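# Place bottles on ledges matching their cap colours

## Task

Put every bottle upright on the wall ledge whose label strip has the same colour as that bottle's cap, so that the bottle's entire base rests on the ledge.

## Robot and tools

Robot: two seven-joint arms, left_arm and right_arm, each with a two-finger parallel gripper. Equal joint values on both arms give mirrored postures. A gripper pose does not fix the elbow, so a large wrist turn can swing the arm.

Frame: one scene frame for all positions. Origin is on z = 0, under the midpoint between the two arm bases, which sit 0.70 m higher. +x points forward (the direction the arms face), +z up, and left_arm is on the +y side. Left and right in the camera images are not the arm names. Reported hand positions and orientations can be off by a few centimetres, more at long reach.

Gripper axes: the fingers point along the gripper's +z and close along its y. end_effector_position is the point between the closed finger pads, under 1 cm behind the tips. While closing, the tips move about 17 mm further along +z, mostly while the pads are more than 70 mm apart.

Row layout (used by execute_actions and move): one flat list of 16 numbers covering both arms, even if only one moves. Order: left_arm x, y, z, qw, qx, qy, qz, opening, then right_arm in the same 8-number order. x, y, z is an absolute target position in metres and qw..qz an absolute target orientation quaternion (w first), both in the scene frame, so each is a pose and not an offset. Opening runs -1 (closed) to +1 (fully open, 0.145 m). Full open to closed needs at least about 0.5 s.

execute_actions(actions, cameras): actions is a list of actions. Each action is a list of up to 15 rows, one row per 1/30 s control step; a short action repeats its last row until 15 steps are done. An empty list just reports state and images. An action is refused for both arms if any target lies more than 0.6 m from that gripper's current position along any of the gripper's own axes. The whole call is refused if any action is malformed or the first fails this check against the last reported state. Each step, the controller clips the command to within 90 mm and 16 degrees of the measured pose, so one action may fall short. Afterwards each arm heads for its reported "Hand target", so send the remainder next. To hold a pose steady, resend the same quaternion every row, not a drifted reported one. For an idle arm, resend the full pose it had in the last result before it stopped, with its wanted opening. Resend a gripper's current opening to keep it, because a 0 counts as a command. cameras selects images: omitted, null or ["all"] gives all, [] gives none, and an unknown name invalidates the call.

move(target, speed, blend, opening_speed, blocking, cameras): drives each gripper in a straight line from its Hand target to an absolute target pose. target is one 16-number row or a list of up to 15 rows, with no 0.6 m limit. speed is in m/s, 0.002 to 0.5, default 0.25; rotation is capped at twice that in rad/s. Give one value, or one per target. blend (m) rounds corners at intermediate targets; the default 0 stops at each. opening_speed (at least 0.2 per second on the -1..1 scale) ramps the fingers. blocking=false returns after about 0.5 s while motion continues, and a new move replaces a running one. Paths ignore obstacles and the other arm. Grippers lag and may overshoot speed, especially with the arm nearly straight. Moves are capped at 10 s. About one action is used per 0.5 s. The first target's openings are sent at the start; later targets' openings are applied on arrival, after everything rests. The result adds a "move:" line with the outcome: done, off_target, moving, held or fault, plus limits such as paced (pose clipped) or held (steps withheld). Arms not named in it are done, within 3 mm and 2 degrees. Done never implies contact or grasp.

wait(seconds 0 to 10): lets time pass holding commands; a running move continues. stop(): brakes the running move and needs room to stop. zoom_image(camera "cam_high" or "cam_low", region [x0,y0,x1,y1] pixels, at most 504x504, origin top-left) enlarges part of the latest image. read_manual(section "licences") returns licence texts only. finished_scene(scene 1 or 2) ends the scene irreversibly. The bottles must stay in place without the robot. Scene 1 is practice.

Cameras: cam_high and cam_low, both 896x504, with calibration given in the pinhole-plus-radial model. Their poses may shift slightly per scene.

Result lines: end_effector_position and end_effector_quat_wxyz per arm; Hand target (shown when off the commanded pose); Tool commands; grip_measured (finger opening on the -1..1 scale); Joint positions (last value is the opening in metres); joint velocities ("within noise" when negligible); Joint torques (include gravity, offset and noisy; torques 3 and 4 wrap at ±28 N m); temperatures once one rises 5 °C; step readings of hand position for action calls.

Gripping: to hold, command an opening clearly below grip_measured; a larger gap squeezes harder, up to about 10 N per pad for objects up to about 11 cm. Fast closing can squeeze too hard.

Avoid: dropping bottles, releasing moving objects, slamming, hard pushes, and knocking anything out of the work area, which ends the scene. Do not let the grippers, housings or wrist cameras collide with each other; the clearance check does not prevent this, and a hard hit between arms can end the scene. Motors heat when holding loads, stretched out, or pushing at unreachable poses, including while you think. A MOTOR HOT line appears at 85 °C, and at 100 °C an over-temperature fault stops the arm for 30 to 60 s or more. Occasional external tugs on held parts or pushes on loose objects can occur. Scene time advances while you think.

Each tool is called as name(argument=value, ...) on one line, values as JSON.

## Session

execute_actions(actions=[])

Scene clock: 0.00 s.
left_arm: end_effector_position=(+0.2239, +0.1828, +0.6144) grip_measured=+1.00 end_effector_quat_wxyz=(-0.319, +0.395, -0.515, +0.691) | right_arm: end_effector_position=(+0.4009, -0.1655, +0.3728) grip_measured=+1.00 end_effector_quat_wxyz=(+0.260, +0.265, +0.837, +0.401)
Joint positions: left_arm=[-1.106 0.942 0.535 2.339 -0.48 -0.199 -0.367 0.145] | right_arm=[0.583 0.619 -0.841 0.925 -1.182 -0.496 -0.047 0.145]
Joint velocities: within noise
Joint torques (N m): no reading
Motor temperatures (°C): left_arm=[20 20 22 21 21 23 21] | right_arm=[20 22 22 19 20 19 21]
Hand target: left_arm +0.2239, +0.1828, +0.6144; -0.319, +0.395, -0.515, +0.691 | right_arm +0.4009, -0.1655, +0.3728; +0.260, +0.265, +0.837, +0.401
Tool commands: left_gripper/opening=+1.0 right_gripper/opening=+1.0

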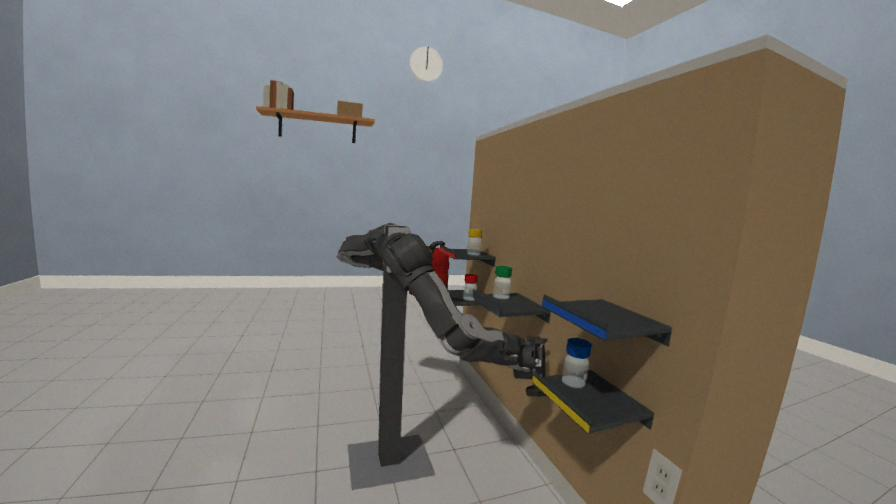

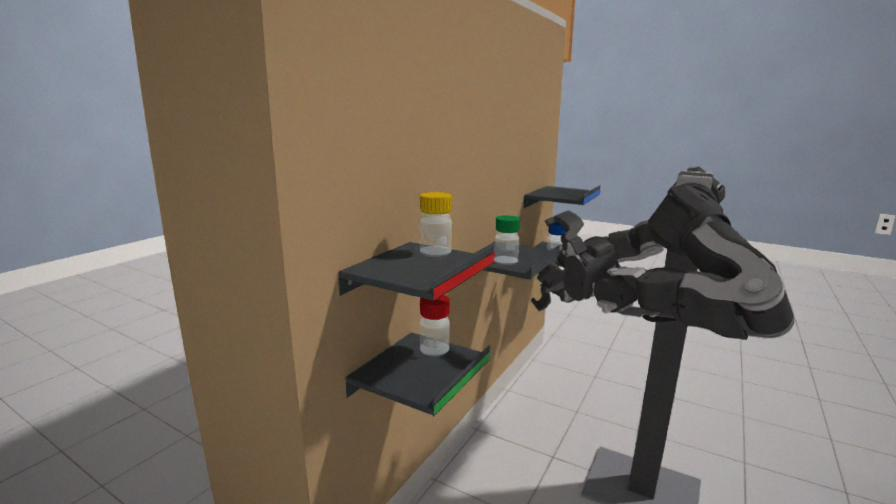

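zoom_image(camera="cam_high", region=[420, 210, 680, 440])

zoom_image(camera="cam_low", region=[320, 160, 620, 420])

Scaled by 1.938 from the camera's 896x504 image, which has a finer 1280x720 frame.

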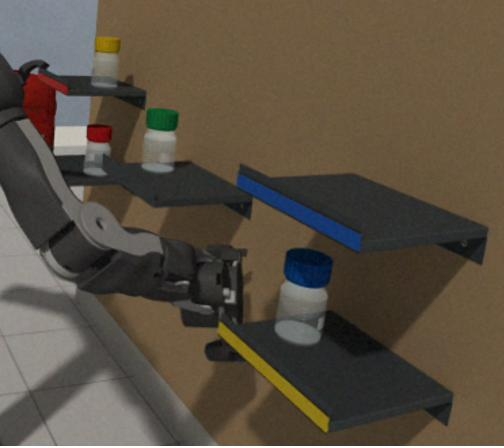

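Scaled by 1.680 from the camera's 896x504 image, which has a finer 1280x720 frame.

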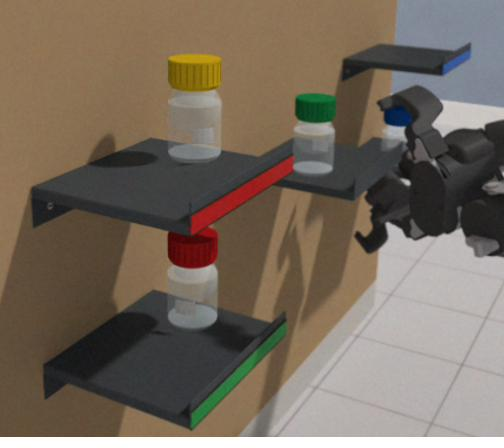

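move(target=[[0.2,0.2,0.62,-0.319,0.395,-0.515,0.691,1,0.25,-0.22,0.40,0.26,0.265,0.837,0.401,1],[0.2,0.32,0.69,0,0.8192,0,0.5736,1,0.2,-0.34,0.5,0,0.8192,0,0.5736,1]], blend=0.02)

Scene clock: 106.97 s.
left_arm: end_effector_position=(+0.1999, +0.2322, +0.6403) grip_measured=+1.00 end_effector_quat_wxyz=(-0.251, +0.536, -0.397, +0.702) | right_arm: end_effector_position=(+0.2349, -0.2553, +0.4277) grip_measured=+1.00 end_effector_quat_wxyz=(+0.206, +0.501, +0.663, +0.518)
Joint positions: left_arm=[-1.41 0.702 0.959 2.43 0.074 -0.359 -0.169 0.145] | right_arm=[-0.397 1.416 -0.601 1.663 -0.347 -0.276 -0.533 0.145]
Joint torques (N m): left_arm=[-1.25 1.02 1.46 2.76 0.2 -0.35 -0.32] | right_arm=[1.75 7.03 2.81 1.72 0.26 -0.19 -0.59]
Hand target: left_arm +0.1998, +0.2320, +0.6401; -0.251, +0.536, -0.397, +0.702 | right_arm +0.2354, -0.2550, +0.4291; +0.205, +0.500, +0.661, +0.520
Off the commanded pose: left_arm 0.101 m, 65 deg | right_arm 0.117 m, 90 deg.
move: held (left_arm; a check stopped the path), off_target (right_arm; braked when a check withheld steps of left_arm); path passed 1 of 2 targets; limits=held
pose unreachable (left arm): on one or more control steps of this call, first in action 0 (counted from 0), this arm could not follow its commanded pose, so it was not sent that pose on those steps. It may still have moved: this result reports where it is.
cause: moving toward the commanded pose would bring two parts of the arm too close to each other (joints 4 (elbow) and 5 (forearm roll) lie between them).

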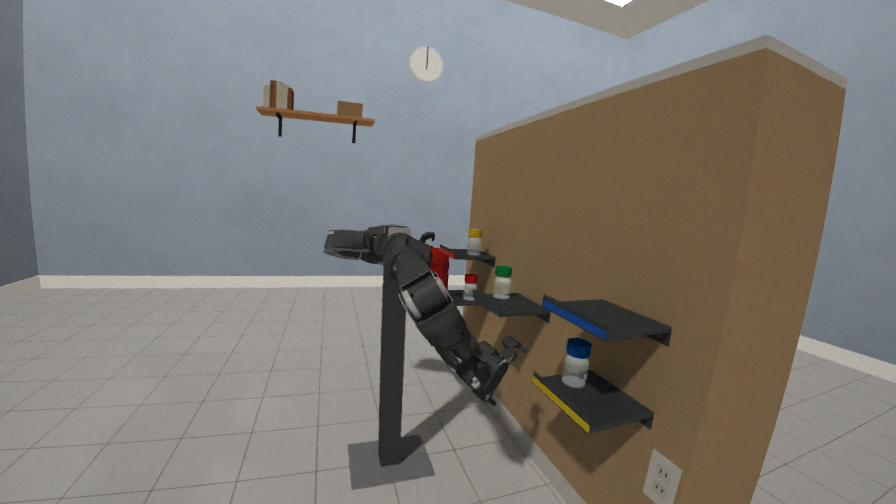

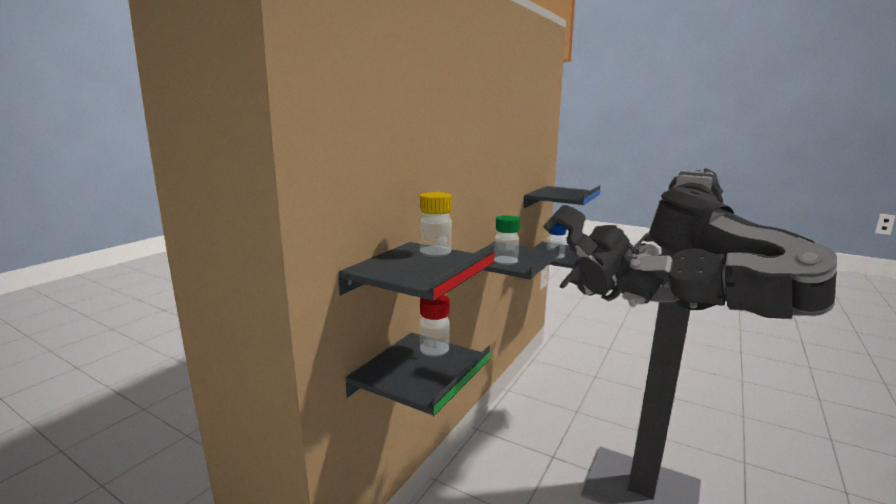

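move(target=[0.26,0.32,0.68,0,0.8192,0,0.5736,1,0.26,-0.35,0.5,0,0.8192,0,0.5736,1])

Scene clock: 117.47 s.
left_arm: end_effector_position=(+0.2003, +0.2334, +0.6410) grip_measured=+1.00 end_effector_quat_wxyz=(-0.250, +0.539, -0.393, +0.702) | right_arm: end_effector_position=(+0.2363, -0.2594, +0.4314) grip_measured=+1.00 end_effector_quat_wxyz=(+0.198, +0.524, +0.638, +0.529)
Joint positions: left_arm=[-1.41 0.702 0.964 2.43 0.087 -0.356 -0.166 0.145] | right_arm=[-0.407 1.428 -0.601 1.663 -0.273 -0.305 -0.549 0.145]
Joint torques (N m): left_arm=[-1.31 0.96 1.5 2.74 0.22 -0.37 -0.32] | right_arm=[1.65 6.98 2.67 1.22 0.23 -0.2 -0.58]
Hand target: left_arm +0.2002, +0.2332, +0.6408; -0.250, +0.539, -0.393, +0.702 | right_arm +0.2366, -0.2595, +0.4325; +0.198, +0.524, +0.636, +0.531
Off the commanded pose: left_arm 0.112 m, 65 deg | right_arm 0.116 m, 86 deg.
move: held (left_arm; a check stopped the path), off_target (right_arm; braked when a check withheld steps of left_arm); limits=held
pose unreachable (left arm): on one or more control steps of this call, first in action 0 (counted from 0), this arm could not follow its commanded pose, so it was not sent that pose on those steps. It may still have moved: this result reports where it is.
cause: moving toward the commanded pose would bring two parts of the arm too close to each other (joints 4 (elbow) and 5 (forearm roll) lie between them).

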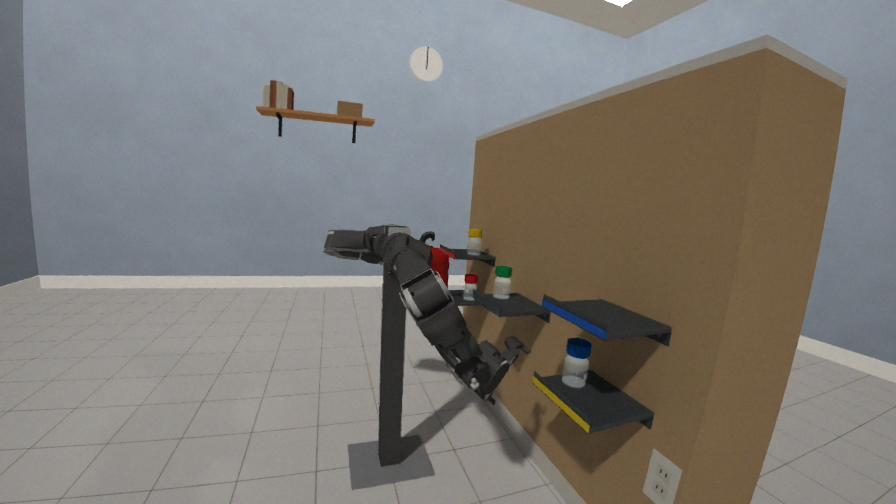

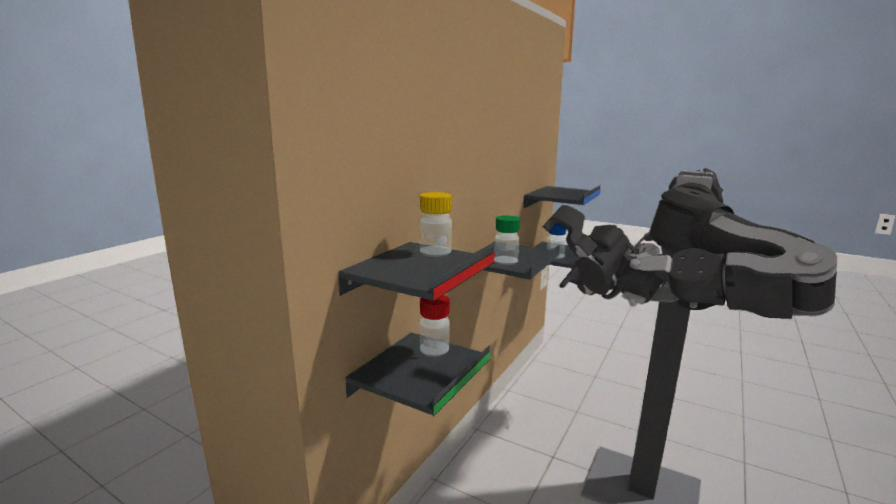

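move(target=[[0.29,0.15,0.62,-0.25,0.539,-0.393,0.702,1,0.26,-0.35,0.48,0.198,0.524,0.637,0.53,1],[0.29,0.15,0.62,0,0.8192,0,0.5736,1,0.26,-0.35,0.48,0,0.8192,0,0.5736,1]], cameras=[])

Scene clock: 130.00 s.
left_arm: end_effector_position=(+0.2918, +0.1508, +0.6204) grip_measured=+1.00 end_effector_quat_wxyz=(+0.105, +0.784, -0.100, +0.604) | right_arm: end_effector_position=(+0.2613, -0.3508, +0.4824) grip_measured=+1.00 end_effector_quat_wxyz=(+0.003, +0.817, +0.001, +0.577)
Joint positions: left_arm=[-1.101 1.688 0.826 2.43 1.584 -0.051 -0.657 0.145] | right_arm=[-0.142 1.702 -0.913 1.775 1.558 -0.721 -0.139 0.145]
Joint torques (N m): left_arm=[3.2 1.54 2.63 1.37 -0.11 -0.41 0.26] | right_arm=[2.36 6.34 1.43 0.38 0.12 -0.28 0.17]
Hand target: left_arm +0.2911, +0.1503, +0.6196; +0.107, +0.785, -0.101, +0.602 | right_arm +0.2600, -0.3500, +0.4801; +0.000, +0.819, +0.000, +0.574
Off the commanded pose: left_arm 0.002 m, 17 deg; orientation clipped | right_arm 0.003 m, 1 deg.
joint sent to its limit (left arm) — joint 4 (elbow), upper limit, where the elbow is as bent as it goes; joint 5 (forearm roll), upper limit. The joint targets are off in orientation, not in position.
joint sent to its limit (right arm) — joint 5 (forearm roll), upper limit. The joint targets still meet the commanded pose.
move: off_target (left_arm); limits=paced

move(target=[[0.22,0.22,0.45,0,0.9239,0,0.3827,1,0.22,-0.3,0.4,0,0.9239,0,0.3827,1],[0.08,0.22,0.17,0,0.991,0,0.131,0.5,0.08,-0.22,0.17,0,0.991,0,0.131,0.5]], blend=0.03)

Scene clock: 180.17 s.
left_arm: end_effector_position=(+0.0804, +0.2208, +0.1703) grip_measured=+0.50 end_effector_quat_wxyz=(-0.001, +0.991, +0.000, +0.132) | right_arm: end_effector_position=(+0.0812, -0.2201, +0.1703) grip_measured=+0.50 end_effector_quat_wxyz=(+0.001, +0.991, -0.002, +0.133)
Joint positions: left_arm=[-0.316 0.515 -0.621 1.047 0.808 0.215 -0.2 0.112] | right_arm=[-0.091 0.663 -1.171 1.047 1.246 0.006 -0.33 0.112]
Joint torques (N m): left_arm=[0.36 2.6 -0.01 2.45 0.08 -0.22 0.19] | right_arm=[0.54 3.81 0.05 1.55 0.02 -0.05 0.22]
Off the commanded pose: left_arm 0.001 m, 0 deg | right_arm 0.001 m, 0 deg.
move: done; limits=paced

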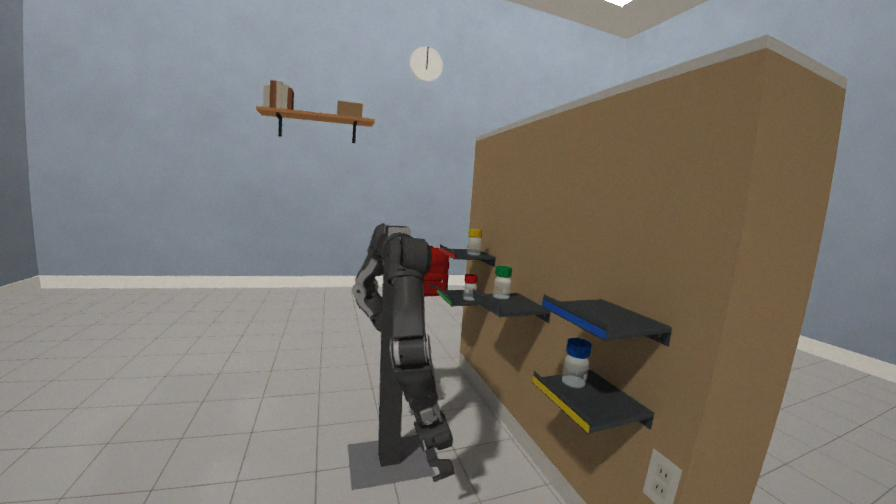

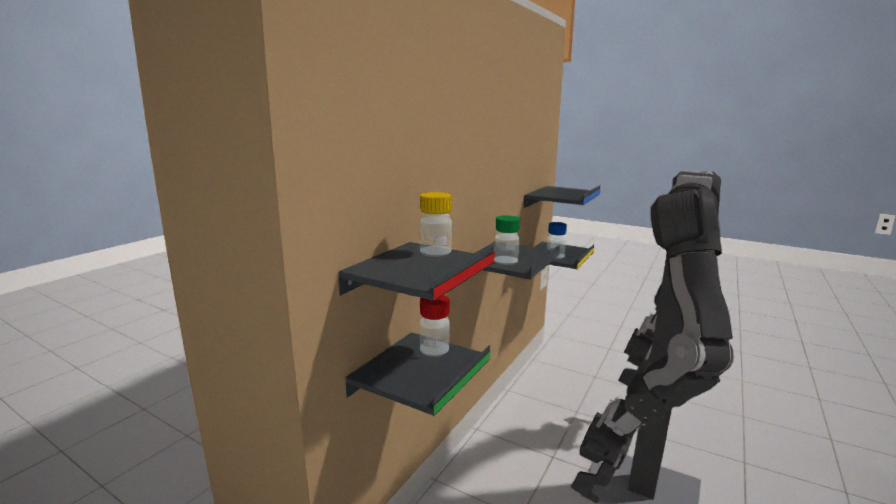

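move(target=[[0.07,0.22,0.15,0.0704,0.8357,-0.532,0.110,0.5,0.07,-0.22,0.15,-0.0704,0.8357,0.532,0.110,0.5],[0.07,0.22,0.15,0.1187,0.419,-0.898,0.0554,0.5,0.07,-0.22,0.15,-0.1187,0.419,0.898,0.0554,0.5],[0.07,0.22,0.15,0.0704,0.8357,-0.532,0.110,0.5,0.07,-0.22,0.15,-0.0704,0.8357,0.532,0.110,0.5],[0.08,0.22,0.17,0,0.991,0,0.131,0.5,0.08,-0.22,0.17,0,0.991,0,0.131,0.5]], speed=0.5, blend=0.02, cameras=[])

Scene clock: 197.43 s.
left_arm: end_effector_position=(+0.0803, +0.2204, +0.1700) grip_measured=+0.50 end_effector_quat_wxyz=(+0.001, +0.991, -0.002, +0.132) | right_arm: end_effector_position=(+0.0805, -0.2193, +0.1699) grip_measured=+0.50 end_effector_quat_wxyz=(-0.002, +0.991, +0.002, +0.132)
Joint positions: left_arm=[-0.41 0.311 -0.189 1.043 0.359 0.338 0.004 0.112] | right_arm=[-0.413 0.294 -0.161 1.043 0.325 0.343 0.02 0.112]
Joint torques (N m): left_arm=[-0.44 1.65 0.43 3.52 0.15 -0.14 0] | right_arm=[-0.54 1.89 1.24 2.73 0.18 0.03 -0.12]
Off the commanded pose: left_arm 0.000 m, 0 deg | right_arm 0.001 m, 0 deg.
move: done

move(target=[[0.22,0.3,0.45,0,0.8870,0,0.4617,1,0.22,-0.3,0.4,0,0.8870,0,0.4617,1],[0.27,0.32,0.67,0,0.8192,0,0.5736,1,0.27,-0.345,0.47,0,0.8192,0,0.5736,1]], blend=0.03)

Scene clock: 208.53 s.
left_arm: end_effector_position=(+0.2705, +0.3185, +0.6710) grip_measured=+1.00 end_effector_quat_wxyz=(+0.002, +0.818, -0.003, +0.575) | right_arm: end_effector_position=(+0.2702, -0.3444, +0.4697) grip_measured=+1.00 end_effector_quat_wxyz=(+0.001, +0.820, +0.000, +0.572)
Joint positions: left_arm=[-0.88 1.108 1.278 2.161 1.579 0.781 -0.193 0.145] | right_arm=[-0.54 0.652 0.485 1.738 0.685 0.243 0.275 0.145]
Joint torques (N m): left_arm=[1.38 3.81 2.71 0.43 0.11 -0.53 -0.03] | right_arm=[0.65 5.24 3.7 2.69 0.32 -0.51 0.16]
Off the commanded pose: left_arm 0.002 m, 0 deg | right_arm 0.001 m, 0 deg.
joint sent to its limit (left arm) — joint 6 (wrist pitch), upper limit. The joint targets still meet the commanded pose.
move: done

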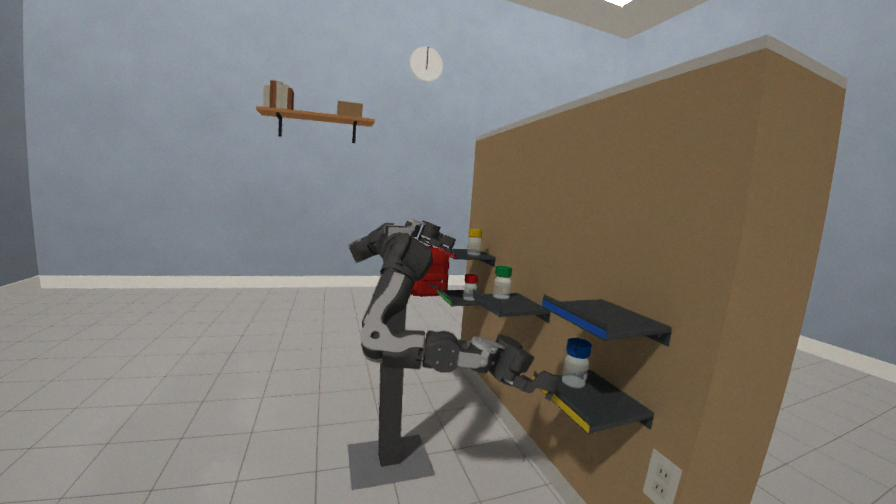

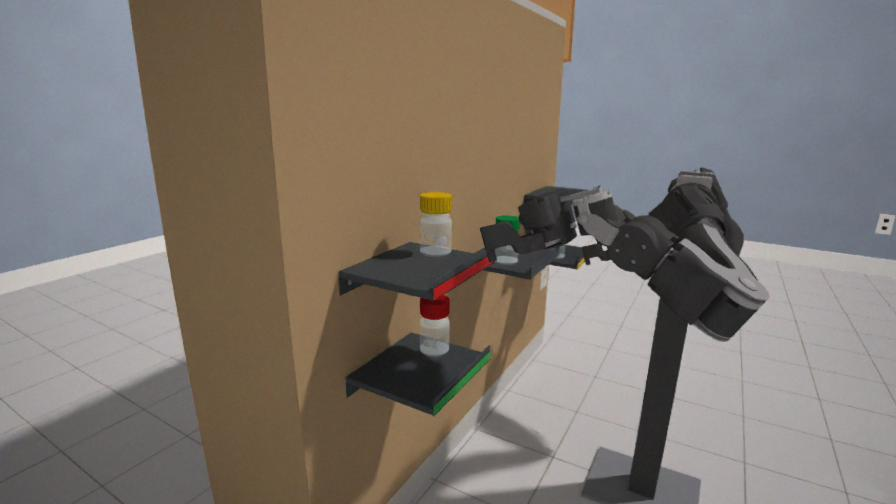

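zoom_image(camera="cam_low", region=[330, 160, 630, 320])

zoom_image(camera="cam_high", region=[400, 210, 660, 430])

Scaled by 1.680 from the camera's 896x504 image, which has a finer 1280x720 frame.

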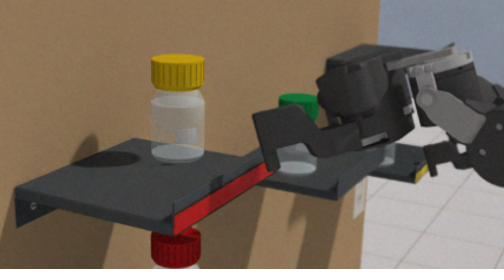

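Scaled by 1.938 from the camera's 896x504 image, which has a finer 1280x720 frame.

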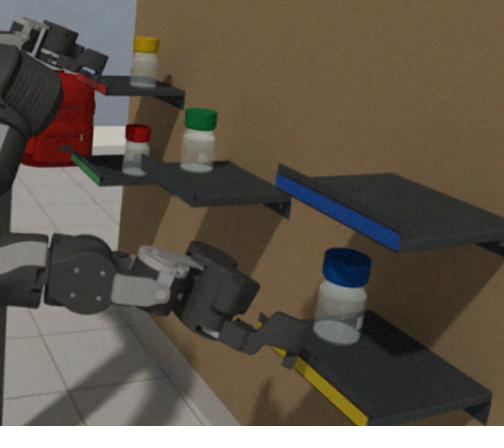

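move(target=[[0.30,0.317,0.664,0,0.8192,0,0.5736,1,0.30,-0.352,0.464,0,0.8192,0,0.5736,1],[0.408,0.317,0.664,0,0.8192,0,0.5736,1,0.403,-0.352,0.464,0,0.8192,0,0.5736,1]], speed=0.12, blend=0.01)

zoom_image(camera="cam_low", region=[330, 160, 630, 320])

zoom_image(camera="cam_high", region=[400, 210, 660, 430])

Scene clock: 251.80 s.
left_arm: end_effector_position=(+0.4081, +0.3184, +0.6661) grip_measured=+1.00 end_effector_quat_wxyz=(-0.018, +0.811, -0.043, +0.584) | right_arm: end_effector_position=(+0.4026, -0.3539, +0.4643) grip_measured=+1.00 end_effector_quat_wxyz=(+0.002, +0.819, -0.003, +0.573)
Joint positions: left_arm=[-1.407 1.772 1.477 1.59 1.584 0.4 -0.18 0.145] | right_arm=[0.252 0.68 0.042 1.159 0.543 0.286 0.291 0.145]
Joint torques (N m): left_arm=[5.95 1.54 3.18 0.1 0.11 -0.58 0.19] | right_arm=[5.1 5.82 1.76 3.56 0.26 -0.45 0.18]
Hand target: left_arm +0.4080, +0.3172, +0.6641; -0.015, +0.813, -0.044, +0.581 | right_arm +0.4030, -0.3520, +0.4640; +0.000, +0.819, +0.000, +0.574
Off the commanded pose: left_arm 0.003 m, 6 deg | right_arm 0.002 m, 0 deg.
joint sent to its limit (left arm) — joint 1 (shoulder pitch), lower limit; joint 5 (forearm roll), upper limit. The joint targets are off in orientation, not in position.
move: off_target (left_arm); limits=paced

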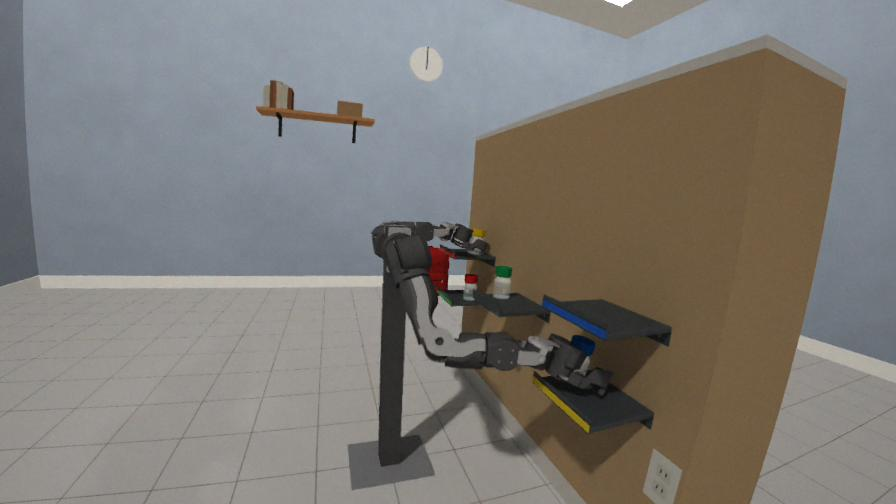

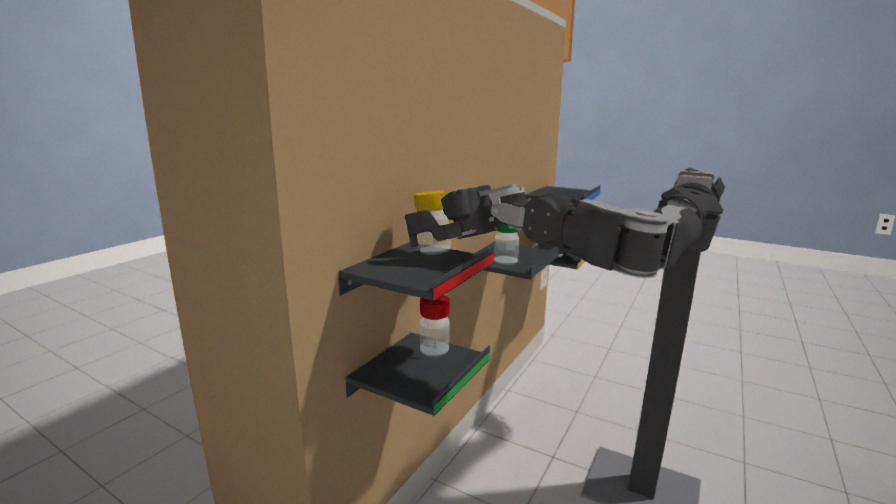

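Scaled by 1.680 from the camera's 896x504 image, which has a finer 1280x720 frame.

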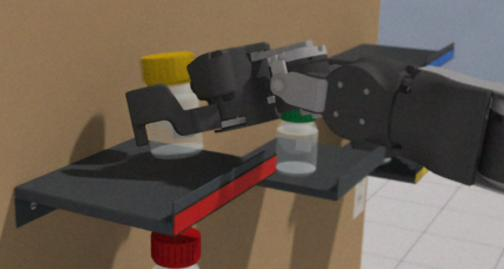

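Scaled by 1.938 from the camera's 896x504 image, which has a finer 1280x720 frame.

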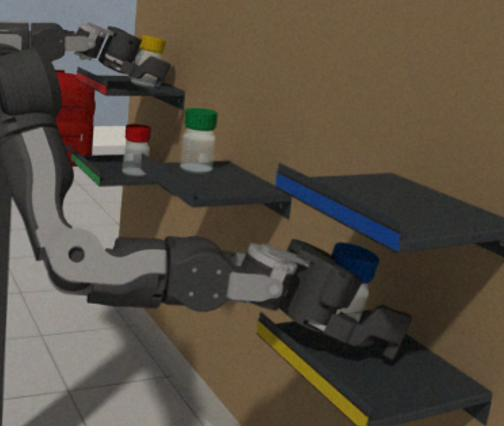

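move(target=[0.375,0.317,0.666,-0.015,0.813,-0.044,0.581,1,0.37,-0.352,0.464,0,0.8192,0,0.5736,1], speed=0.05)

zoom_image(camera="cam_low", region=[330, 160, 630, 320])

zoom_image(camera="cam_high", region=[400, 210, 660, 430])

Scene clock: 276.37 s.
left_arm: end_effector_position=(+0.3752, +0.3166, +0.6667) grip_measured=+1.00 end_effector_quat_wxyz=(-0.014, +0.811, -0.046, +0.583) | right_arm: end_effector_position=(+0.3699, -0.3503, +0.4624) grip_measured=+1.00 end_effector_quat_wxyz=(-0.002, +0.820, +0.003, +0.573)
Joint positions: left_arm=[-1.407 1.627 1.505 1.756 1.584 0.43 -0.193 0.145] | right_arm=[0.052 0.695 0.147 1.328 0.579 0.294 0.286 0.145]
Joint torques (N m): left_arm=[4.71 1.46 3.99 0.2 0.1 -0.5 -0.07] | right_arm=[3.92 6.47 3.7 3.89 0.33 -0.28 -0.13]
Off the commanded pose: left_arm 0.001 m, 0 deg | right_arm 0.002 m, 0 deg.
joint sent to its limit (left arm) — joint 1 (shoulder pitch), lower limit; joint 5 (forearm roll), upper limit. The joint targets still meet the commanded pose.
move: done

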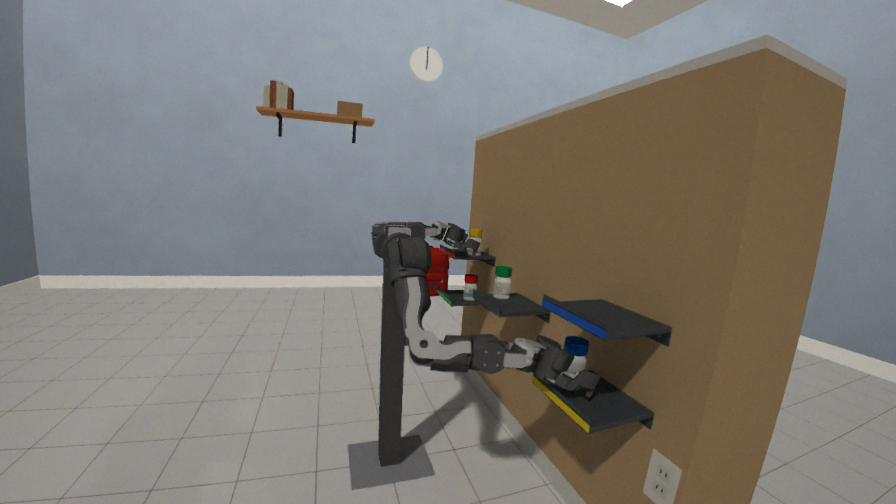

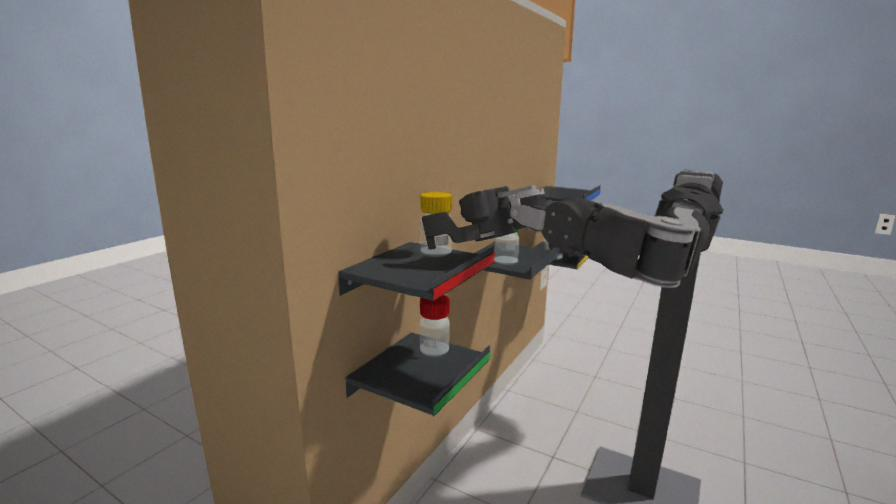

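Scaled by 1.680 from the camera's 896x504 image, which has a finer 1280x720 frame.

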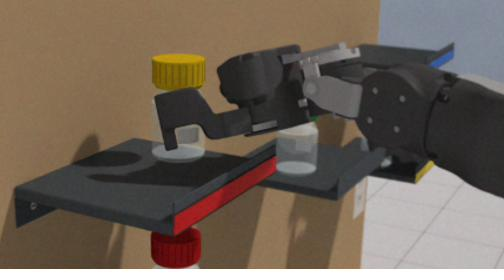

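Scaled by 1.938 from the camera's 896x504 image, which has a finer 1280x720 frame.

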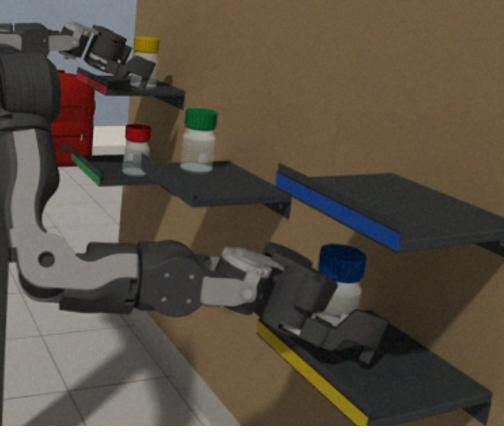

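move(target=[[0.28,0.31,0.668,-0.015,0.813,-0.044,0.581,1,0.365,-0.352,0.464,0,0.7548,0,0.6560,1],[0.22,0.28,0.45,0,0.9239,0,0.3827,0.8,0.400,-0.353,0.466,0,0.7548,0,0.6560,1],[0.08,0.22,0.17,0,0.991,0,0.131,0.5,0.400,-0.353,0.466,0,0.7548,0,0.6560,1]], speed=[0.1,0.2,0.25], blend=0.005)

zoom_image(camera="cam_high", region=[400, 210, 660, 430])

Scene clock: 294.27 s.
left_arm: end_effector_position=(+0.0804, +0.2210, +0.1703) grip_measured=+0.50 end_effector_quat_wxyz=(-0.001, +0.991, +0.000, +0.132) | right_arm: end_effector_position=(+0.3999, -0.3552, +0.4680) grip_measured=+1.00 end_effector_quat_wxyz=(+0.002, +0.754, -0.003, +0.657)
Joint positions: left_arm=[-0.316 0.515 -0.621 1.047 0.808 0.215 -0.2 0.112] | right_arm=[0.208 0.639 0.059 1.084 0.572 -0.026 0.32 0.145]
Joint torques (N m): left_arm=[0.51 2.6 -0.01 2.47 0.08 -0.22 0.19] | right_arm=[4.55 5.18 1.29 2.92 0.24 -0.5 0.16]
Hand target: left_arm +0.0800, +0.2200, +0.1700; +0.000, +0.991, +0.000, +0.131 | right_arm +0.4000, -0.3529, +0.4661; +0.000, +0.755, +0.000, +0.656
Off the commanded pose: left_arm 0.001 m, 0 deg | right_arm 0.003 m, 0 deg.
move: done; blend cut to 0 m at target 2; limits=paced

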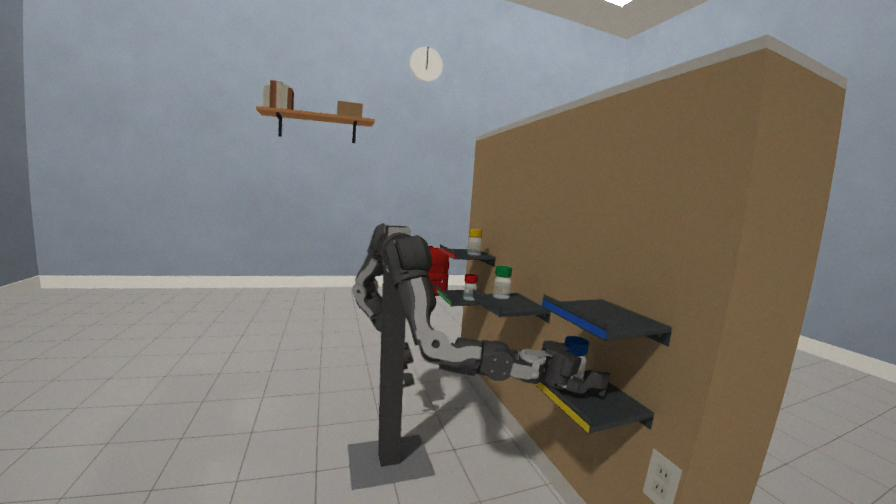

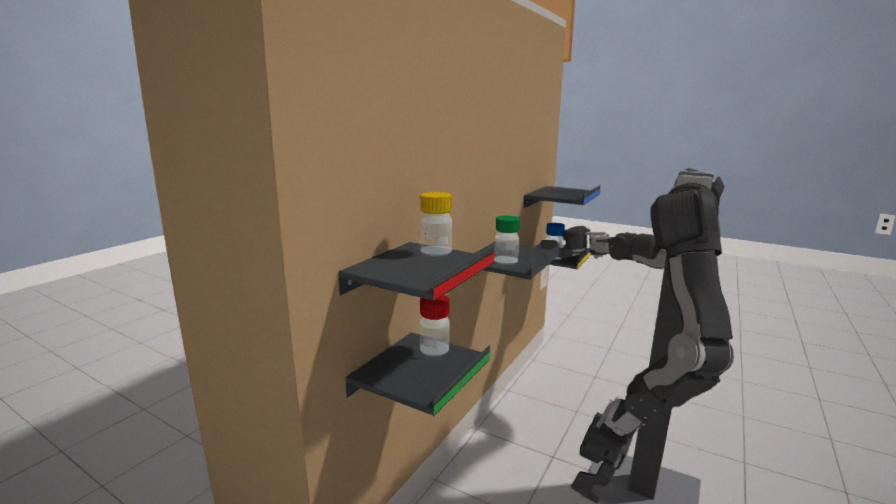

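Scaled by 1.938 from the camera's 896x504 image, which has a finer 1280x720 frame.

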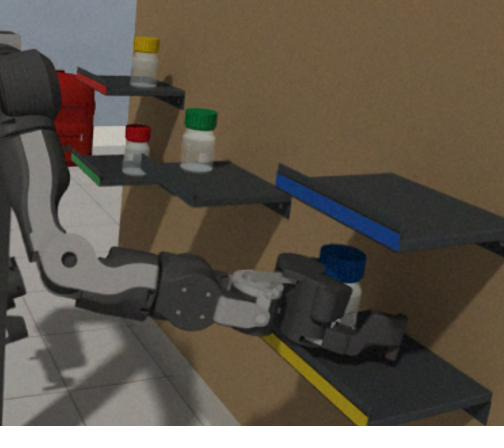

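move(target=[[0.07,0.22,0.15,0.0704,0.8357,-0.532,0.110,0.5,0.400,-0.353,0.466,0,0.7548,0,0.6560,-0.5],[0.07,0.22,0.15,0.1187,0.419,-0.898,0.0554,0.5,0.400,-0.353,0.466,0,0.7548,0,0.6560,-0.5],[0.07,0.22,0.15,0.0704,0.8357,-0.532,0.110,0.5,0.400,-0.353,0.466,0,0.7548,0,0.6560,-0.5],[0.08,0.22,0.17,0,0.991,0,0.131,0.5,0.400,-0.353,0.466,0,0.7548,0,0.6560,-0.5]], speed=0.5, opening_speed=1.0)

zoom_image(camera="cam_high", region=[400, 210, 660, 430])

Scene clock: 312.00 s.
left_arm: end_effector_position=(+0.0805, +0.2202, +0.1700) grip_measured=+0.50 end_effector_quat_wxyz=(+0.001, +0.991, -0.002, +0.132) | right_arm: end_effector_position=(+0.3999, -0.3542, +0.4676) grip_measured=-0.50 end_effector_quat_wxyz=(+0.001, +0.754, -0.001, +0.657)
Joint positions: left_arm=[-0.411 0.305 -0.178 1.043 0.347 0.34 0.01 0.112] | right_arm=[0.208 0.638 0.059 1.083 0.57 -0.026 0.324 0.038]
Joint torques (N m): left_arm=[-0.46 1.65 0.43 3.56 0.15 -0.13 0] | right_arm=[4.55 5.34 1.69 3.06 0.27 -0.49 0.06]
Off the commanded pose: left_arm 0.001 m, 0 deg | right_arm 0.002 m, 0 deg.
move: done

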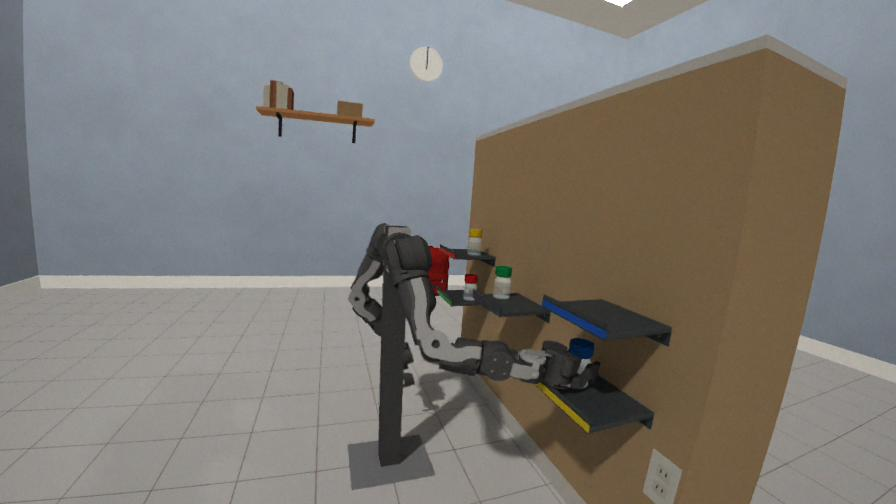

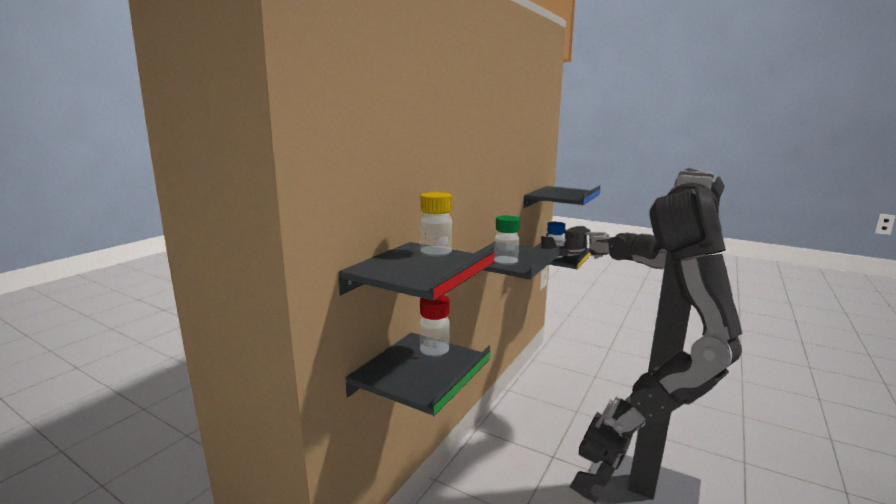

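Scaled by 1.938 from the camera's 896x504 image, which has a finer 1280x720 frame.

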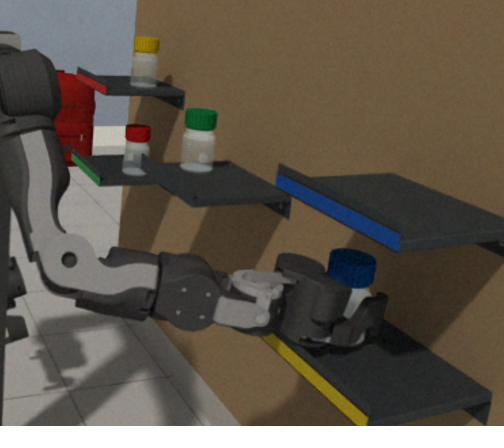

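move(target=[[0.08,0.22,0.17,0,0.991,0,0.131,0.5,0.398,-0.354,0.470,0,0.7313,0,0.6820,1],[0.08,0.22,0.17,0,0.991,0,0.131,0.5,0.424,-0.354,0.472,0,0.7133,0,0.7009,1]], speed=0.06, opening_speed=1.5)

zoom_image(camera="cam_high", region=[500, 290, 660, 430])

Scene clock: 373.27 s.
left_arm: end_effector_position=(+0.0805, +0.2202, +0.1700) grip_measured=+0.50 end_effector_quat_wxyz=(+0.001, +0.991, -0.002, +0.132) | right_arm: end_effector_position=(+0.4242, -0.3567, +0.4743) grip_measured=+1.00 end_effector_quat_wxyz=(+0.002, +0.713, -0.005, +0.701)
Joint positions: left_arm=[-0.411 0.305 -0.178 1.043 0.347 0.34 0.01 0.112] | right_arm=[0.37 0.59 0.006 0.861 0.557 -0.214 0.376 0.145]
Joint torques (N m): left_arm=[-0.49 1.65 0.43 3.56 0.15 -0.14 0] | right_arm=[4.87 4.71 0.9 2.99 0.22 -0.61 0.19]
Hand target: left_arm +0.0801, +0.2199, +0.1700; +0.000, +0.991, +0.000, +0.131 | right_arm +0.4240, -0.3540, +0.4720; +0.000, +0.713, +0.000, +0.701
Off the commanded pose: left_arm 0.001 m, 0 deg | right_arm 0.004 m, 1 deg.
move: off_target (right_arm)

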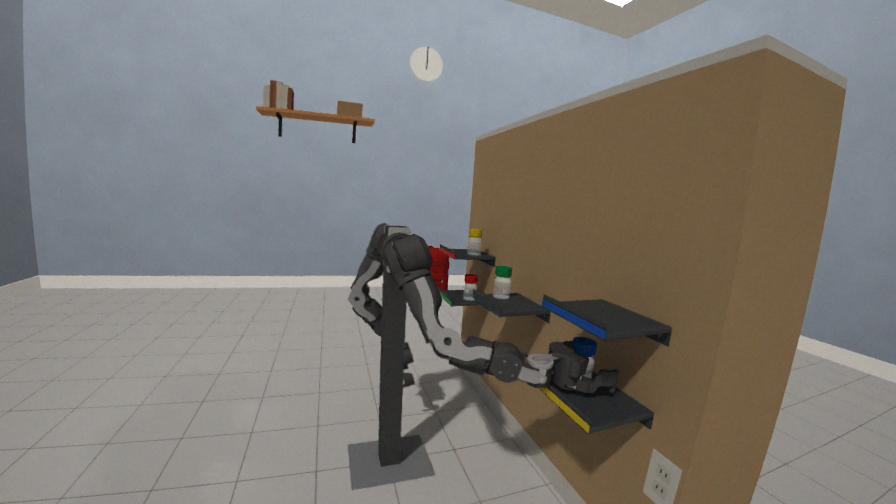

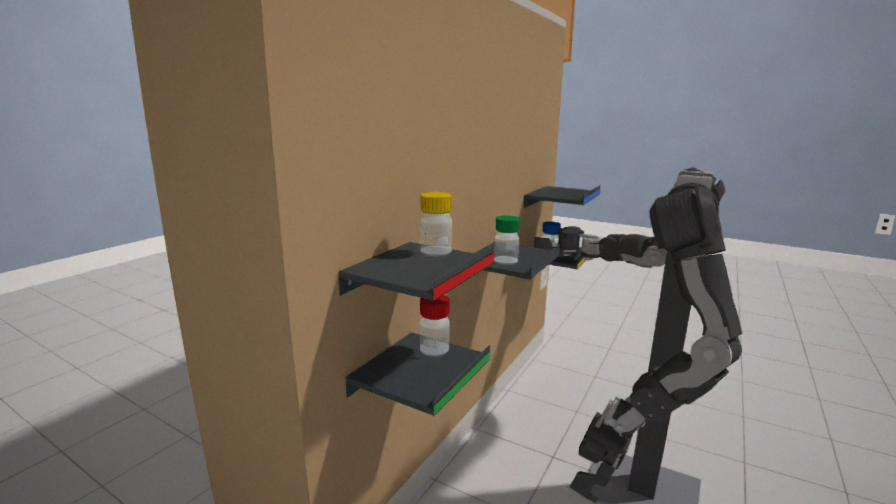

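Scaled by 3.150 from the camera's 896x504 image, which has a finer 1280x720 frame.

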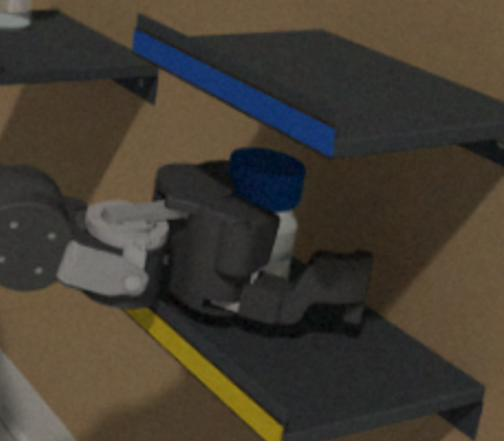

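move(target=[[0.08,0.22,0.17,0,0.991,0,0.131,0.5,0.418,-0.354,0.472,0,0.7133,0,0.7009,1],[0.08,0.22,0.17,0,0.991,0,0.131,0.5,0.418,-0.354,0.472,0,0.7133,0,0.7009,-0.7]], speed=0.06, opening_speed=1)

zoom_image(camera="cam_high", region=[500, 290, 660, 430])

Scene clock: 385.70 s.
left_arm: end_effector_position=(+0.0805, +0.2202, +0.1700) grip_measured=+0.50 end_effector_quat_wxyz=(+0.001, +0.991, -0.002, +0.132) | right_arm: end_effector_position=(+0.4185, -0.3526, +0.4715) grip_measured=-0.38 end_effector_quat_wxyz=(-0.001, +0.713, +0.002, +0.701)
Joint positions: left_arm=[-0.411 0.305 -0.178 1.043 0.347 0.34 0.01 0.112] | right_arm=[0.332 0.594 0.008 0.896 0.564 -0.217 0.376 0.047]
Joint torques (N m): left_arm=[-0.46 1.65 0.43 3.56 0.15 -0.14 0] | right_arm=[4.76 6.08 2.58 4.03 0.4 -0.34 -0.1]
Off the commanded pose: left_arm 0.001 m, 0 deg | right_arm 0.002 m, 0 deg.
move: done

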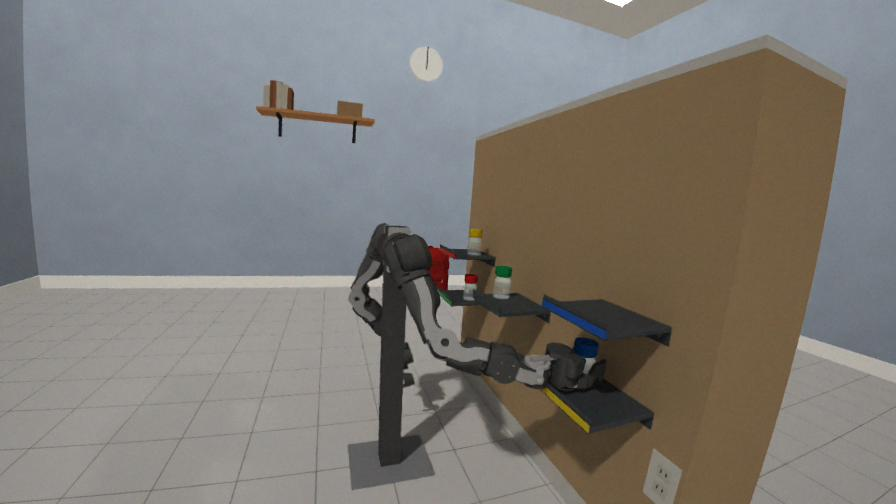

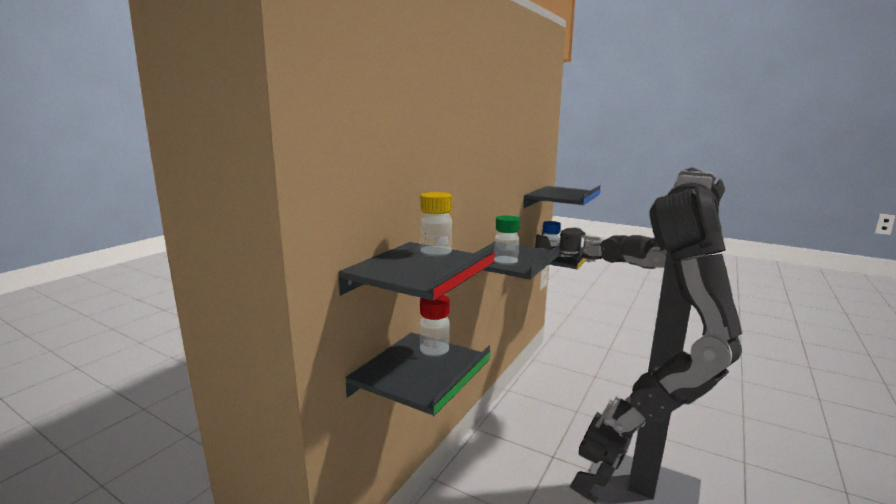

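Scaled by 3.150 from the camera's 896x504 image, which has a finer 1280x720 frame.

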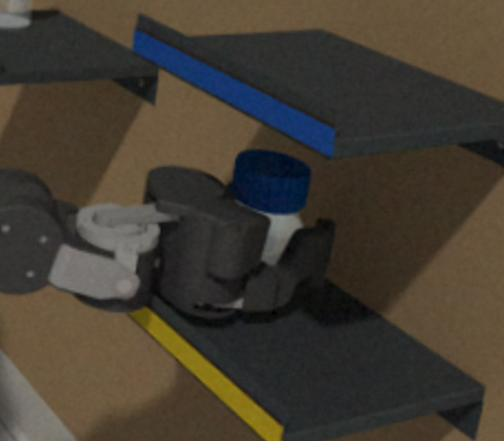

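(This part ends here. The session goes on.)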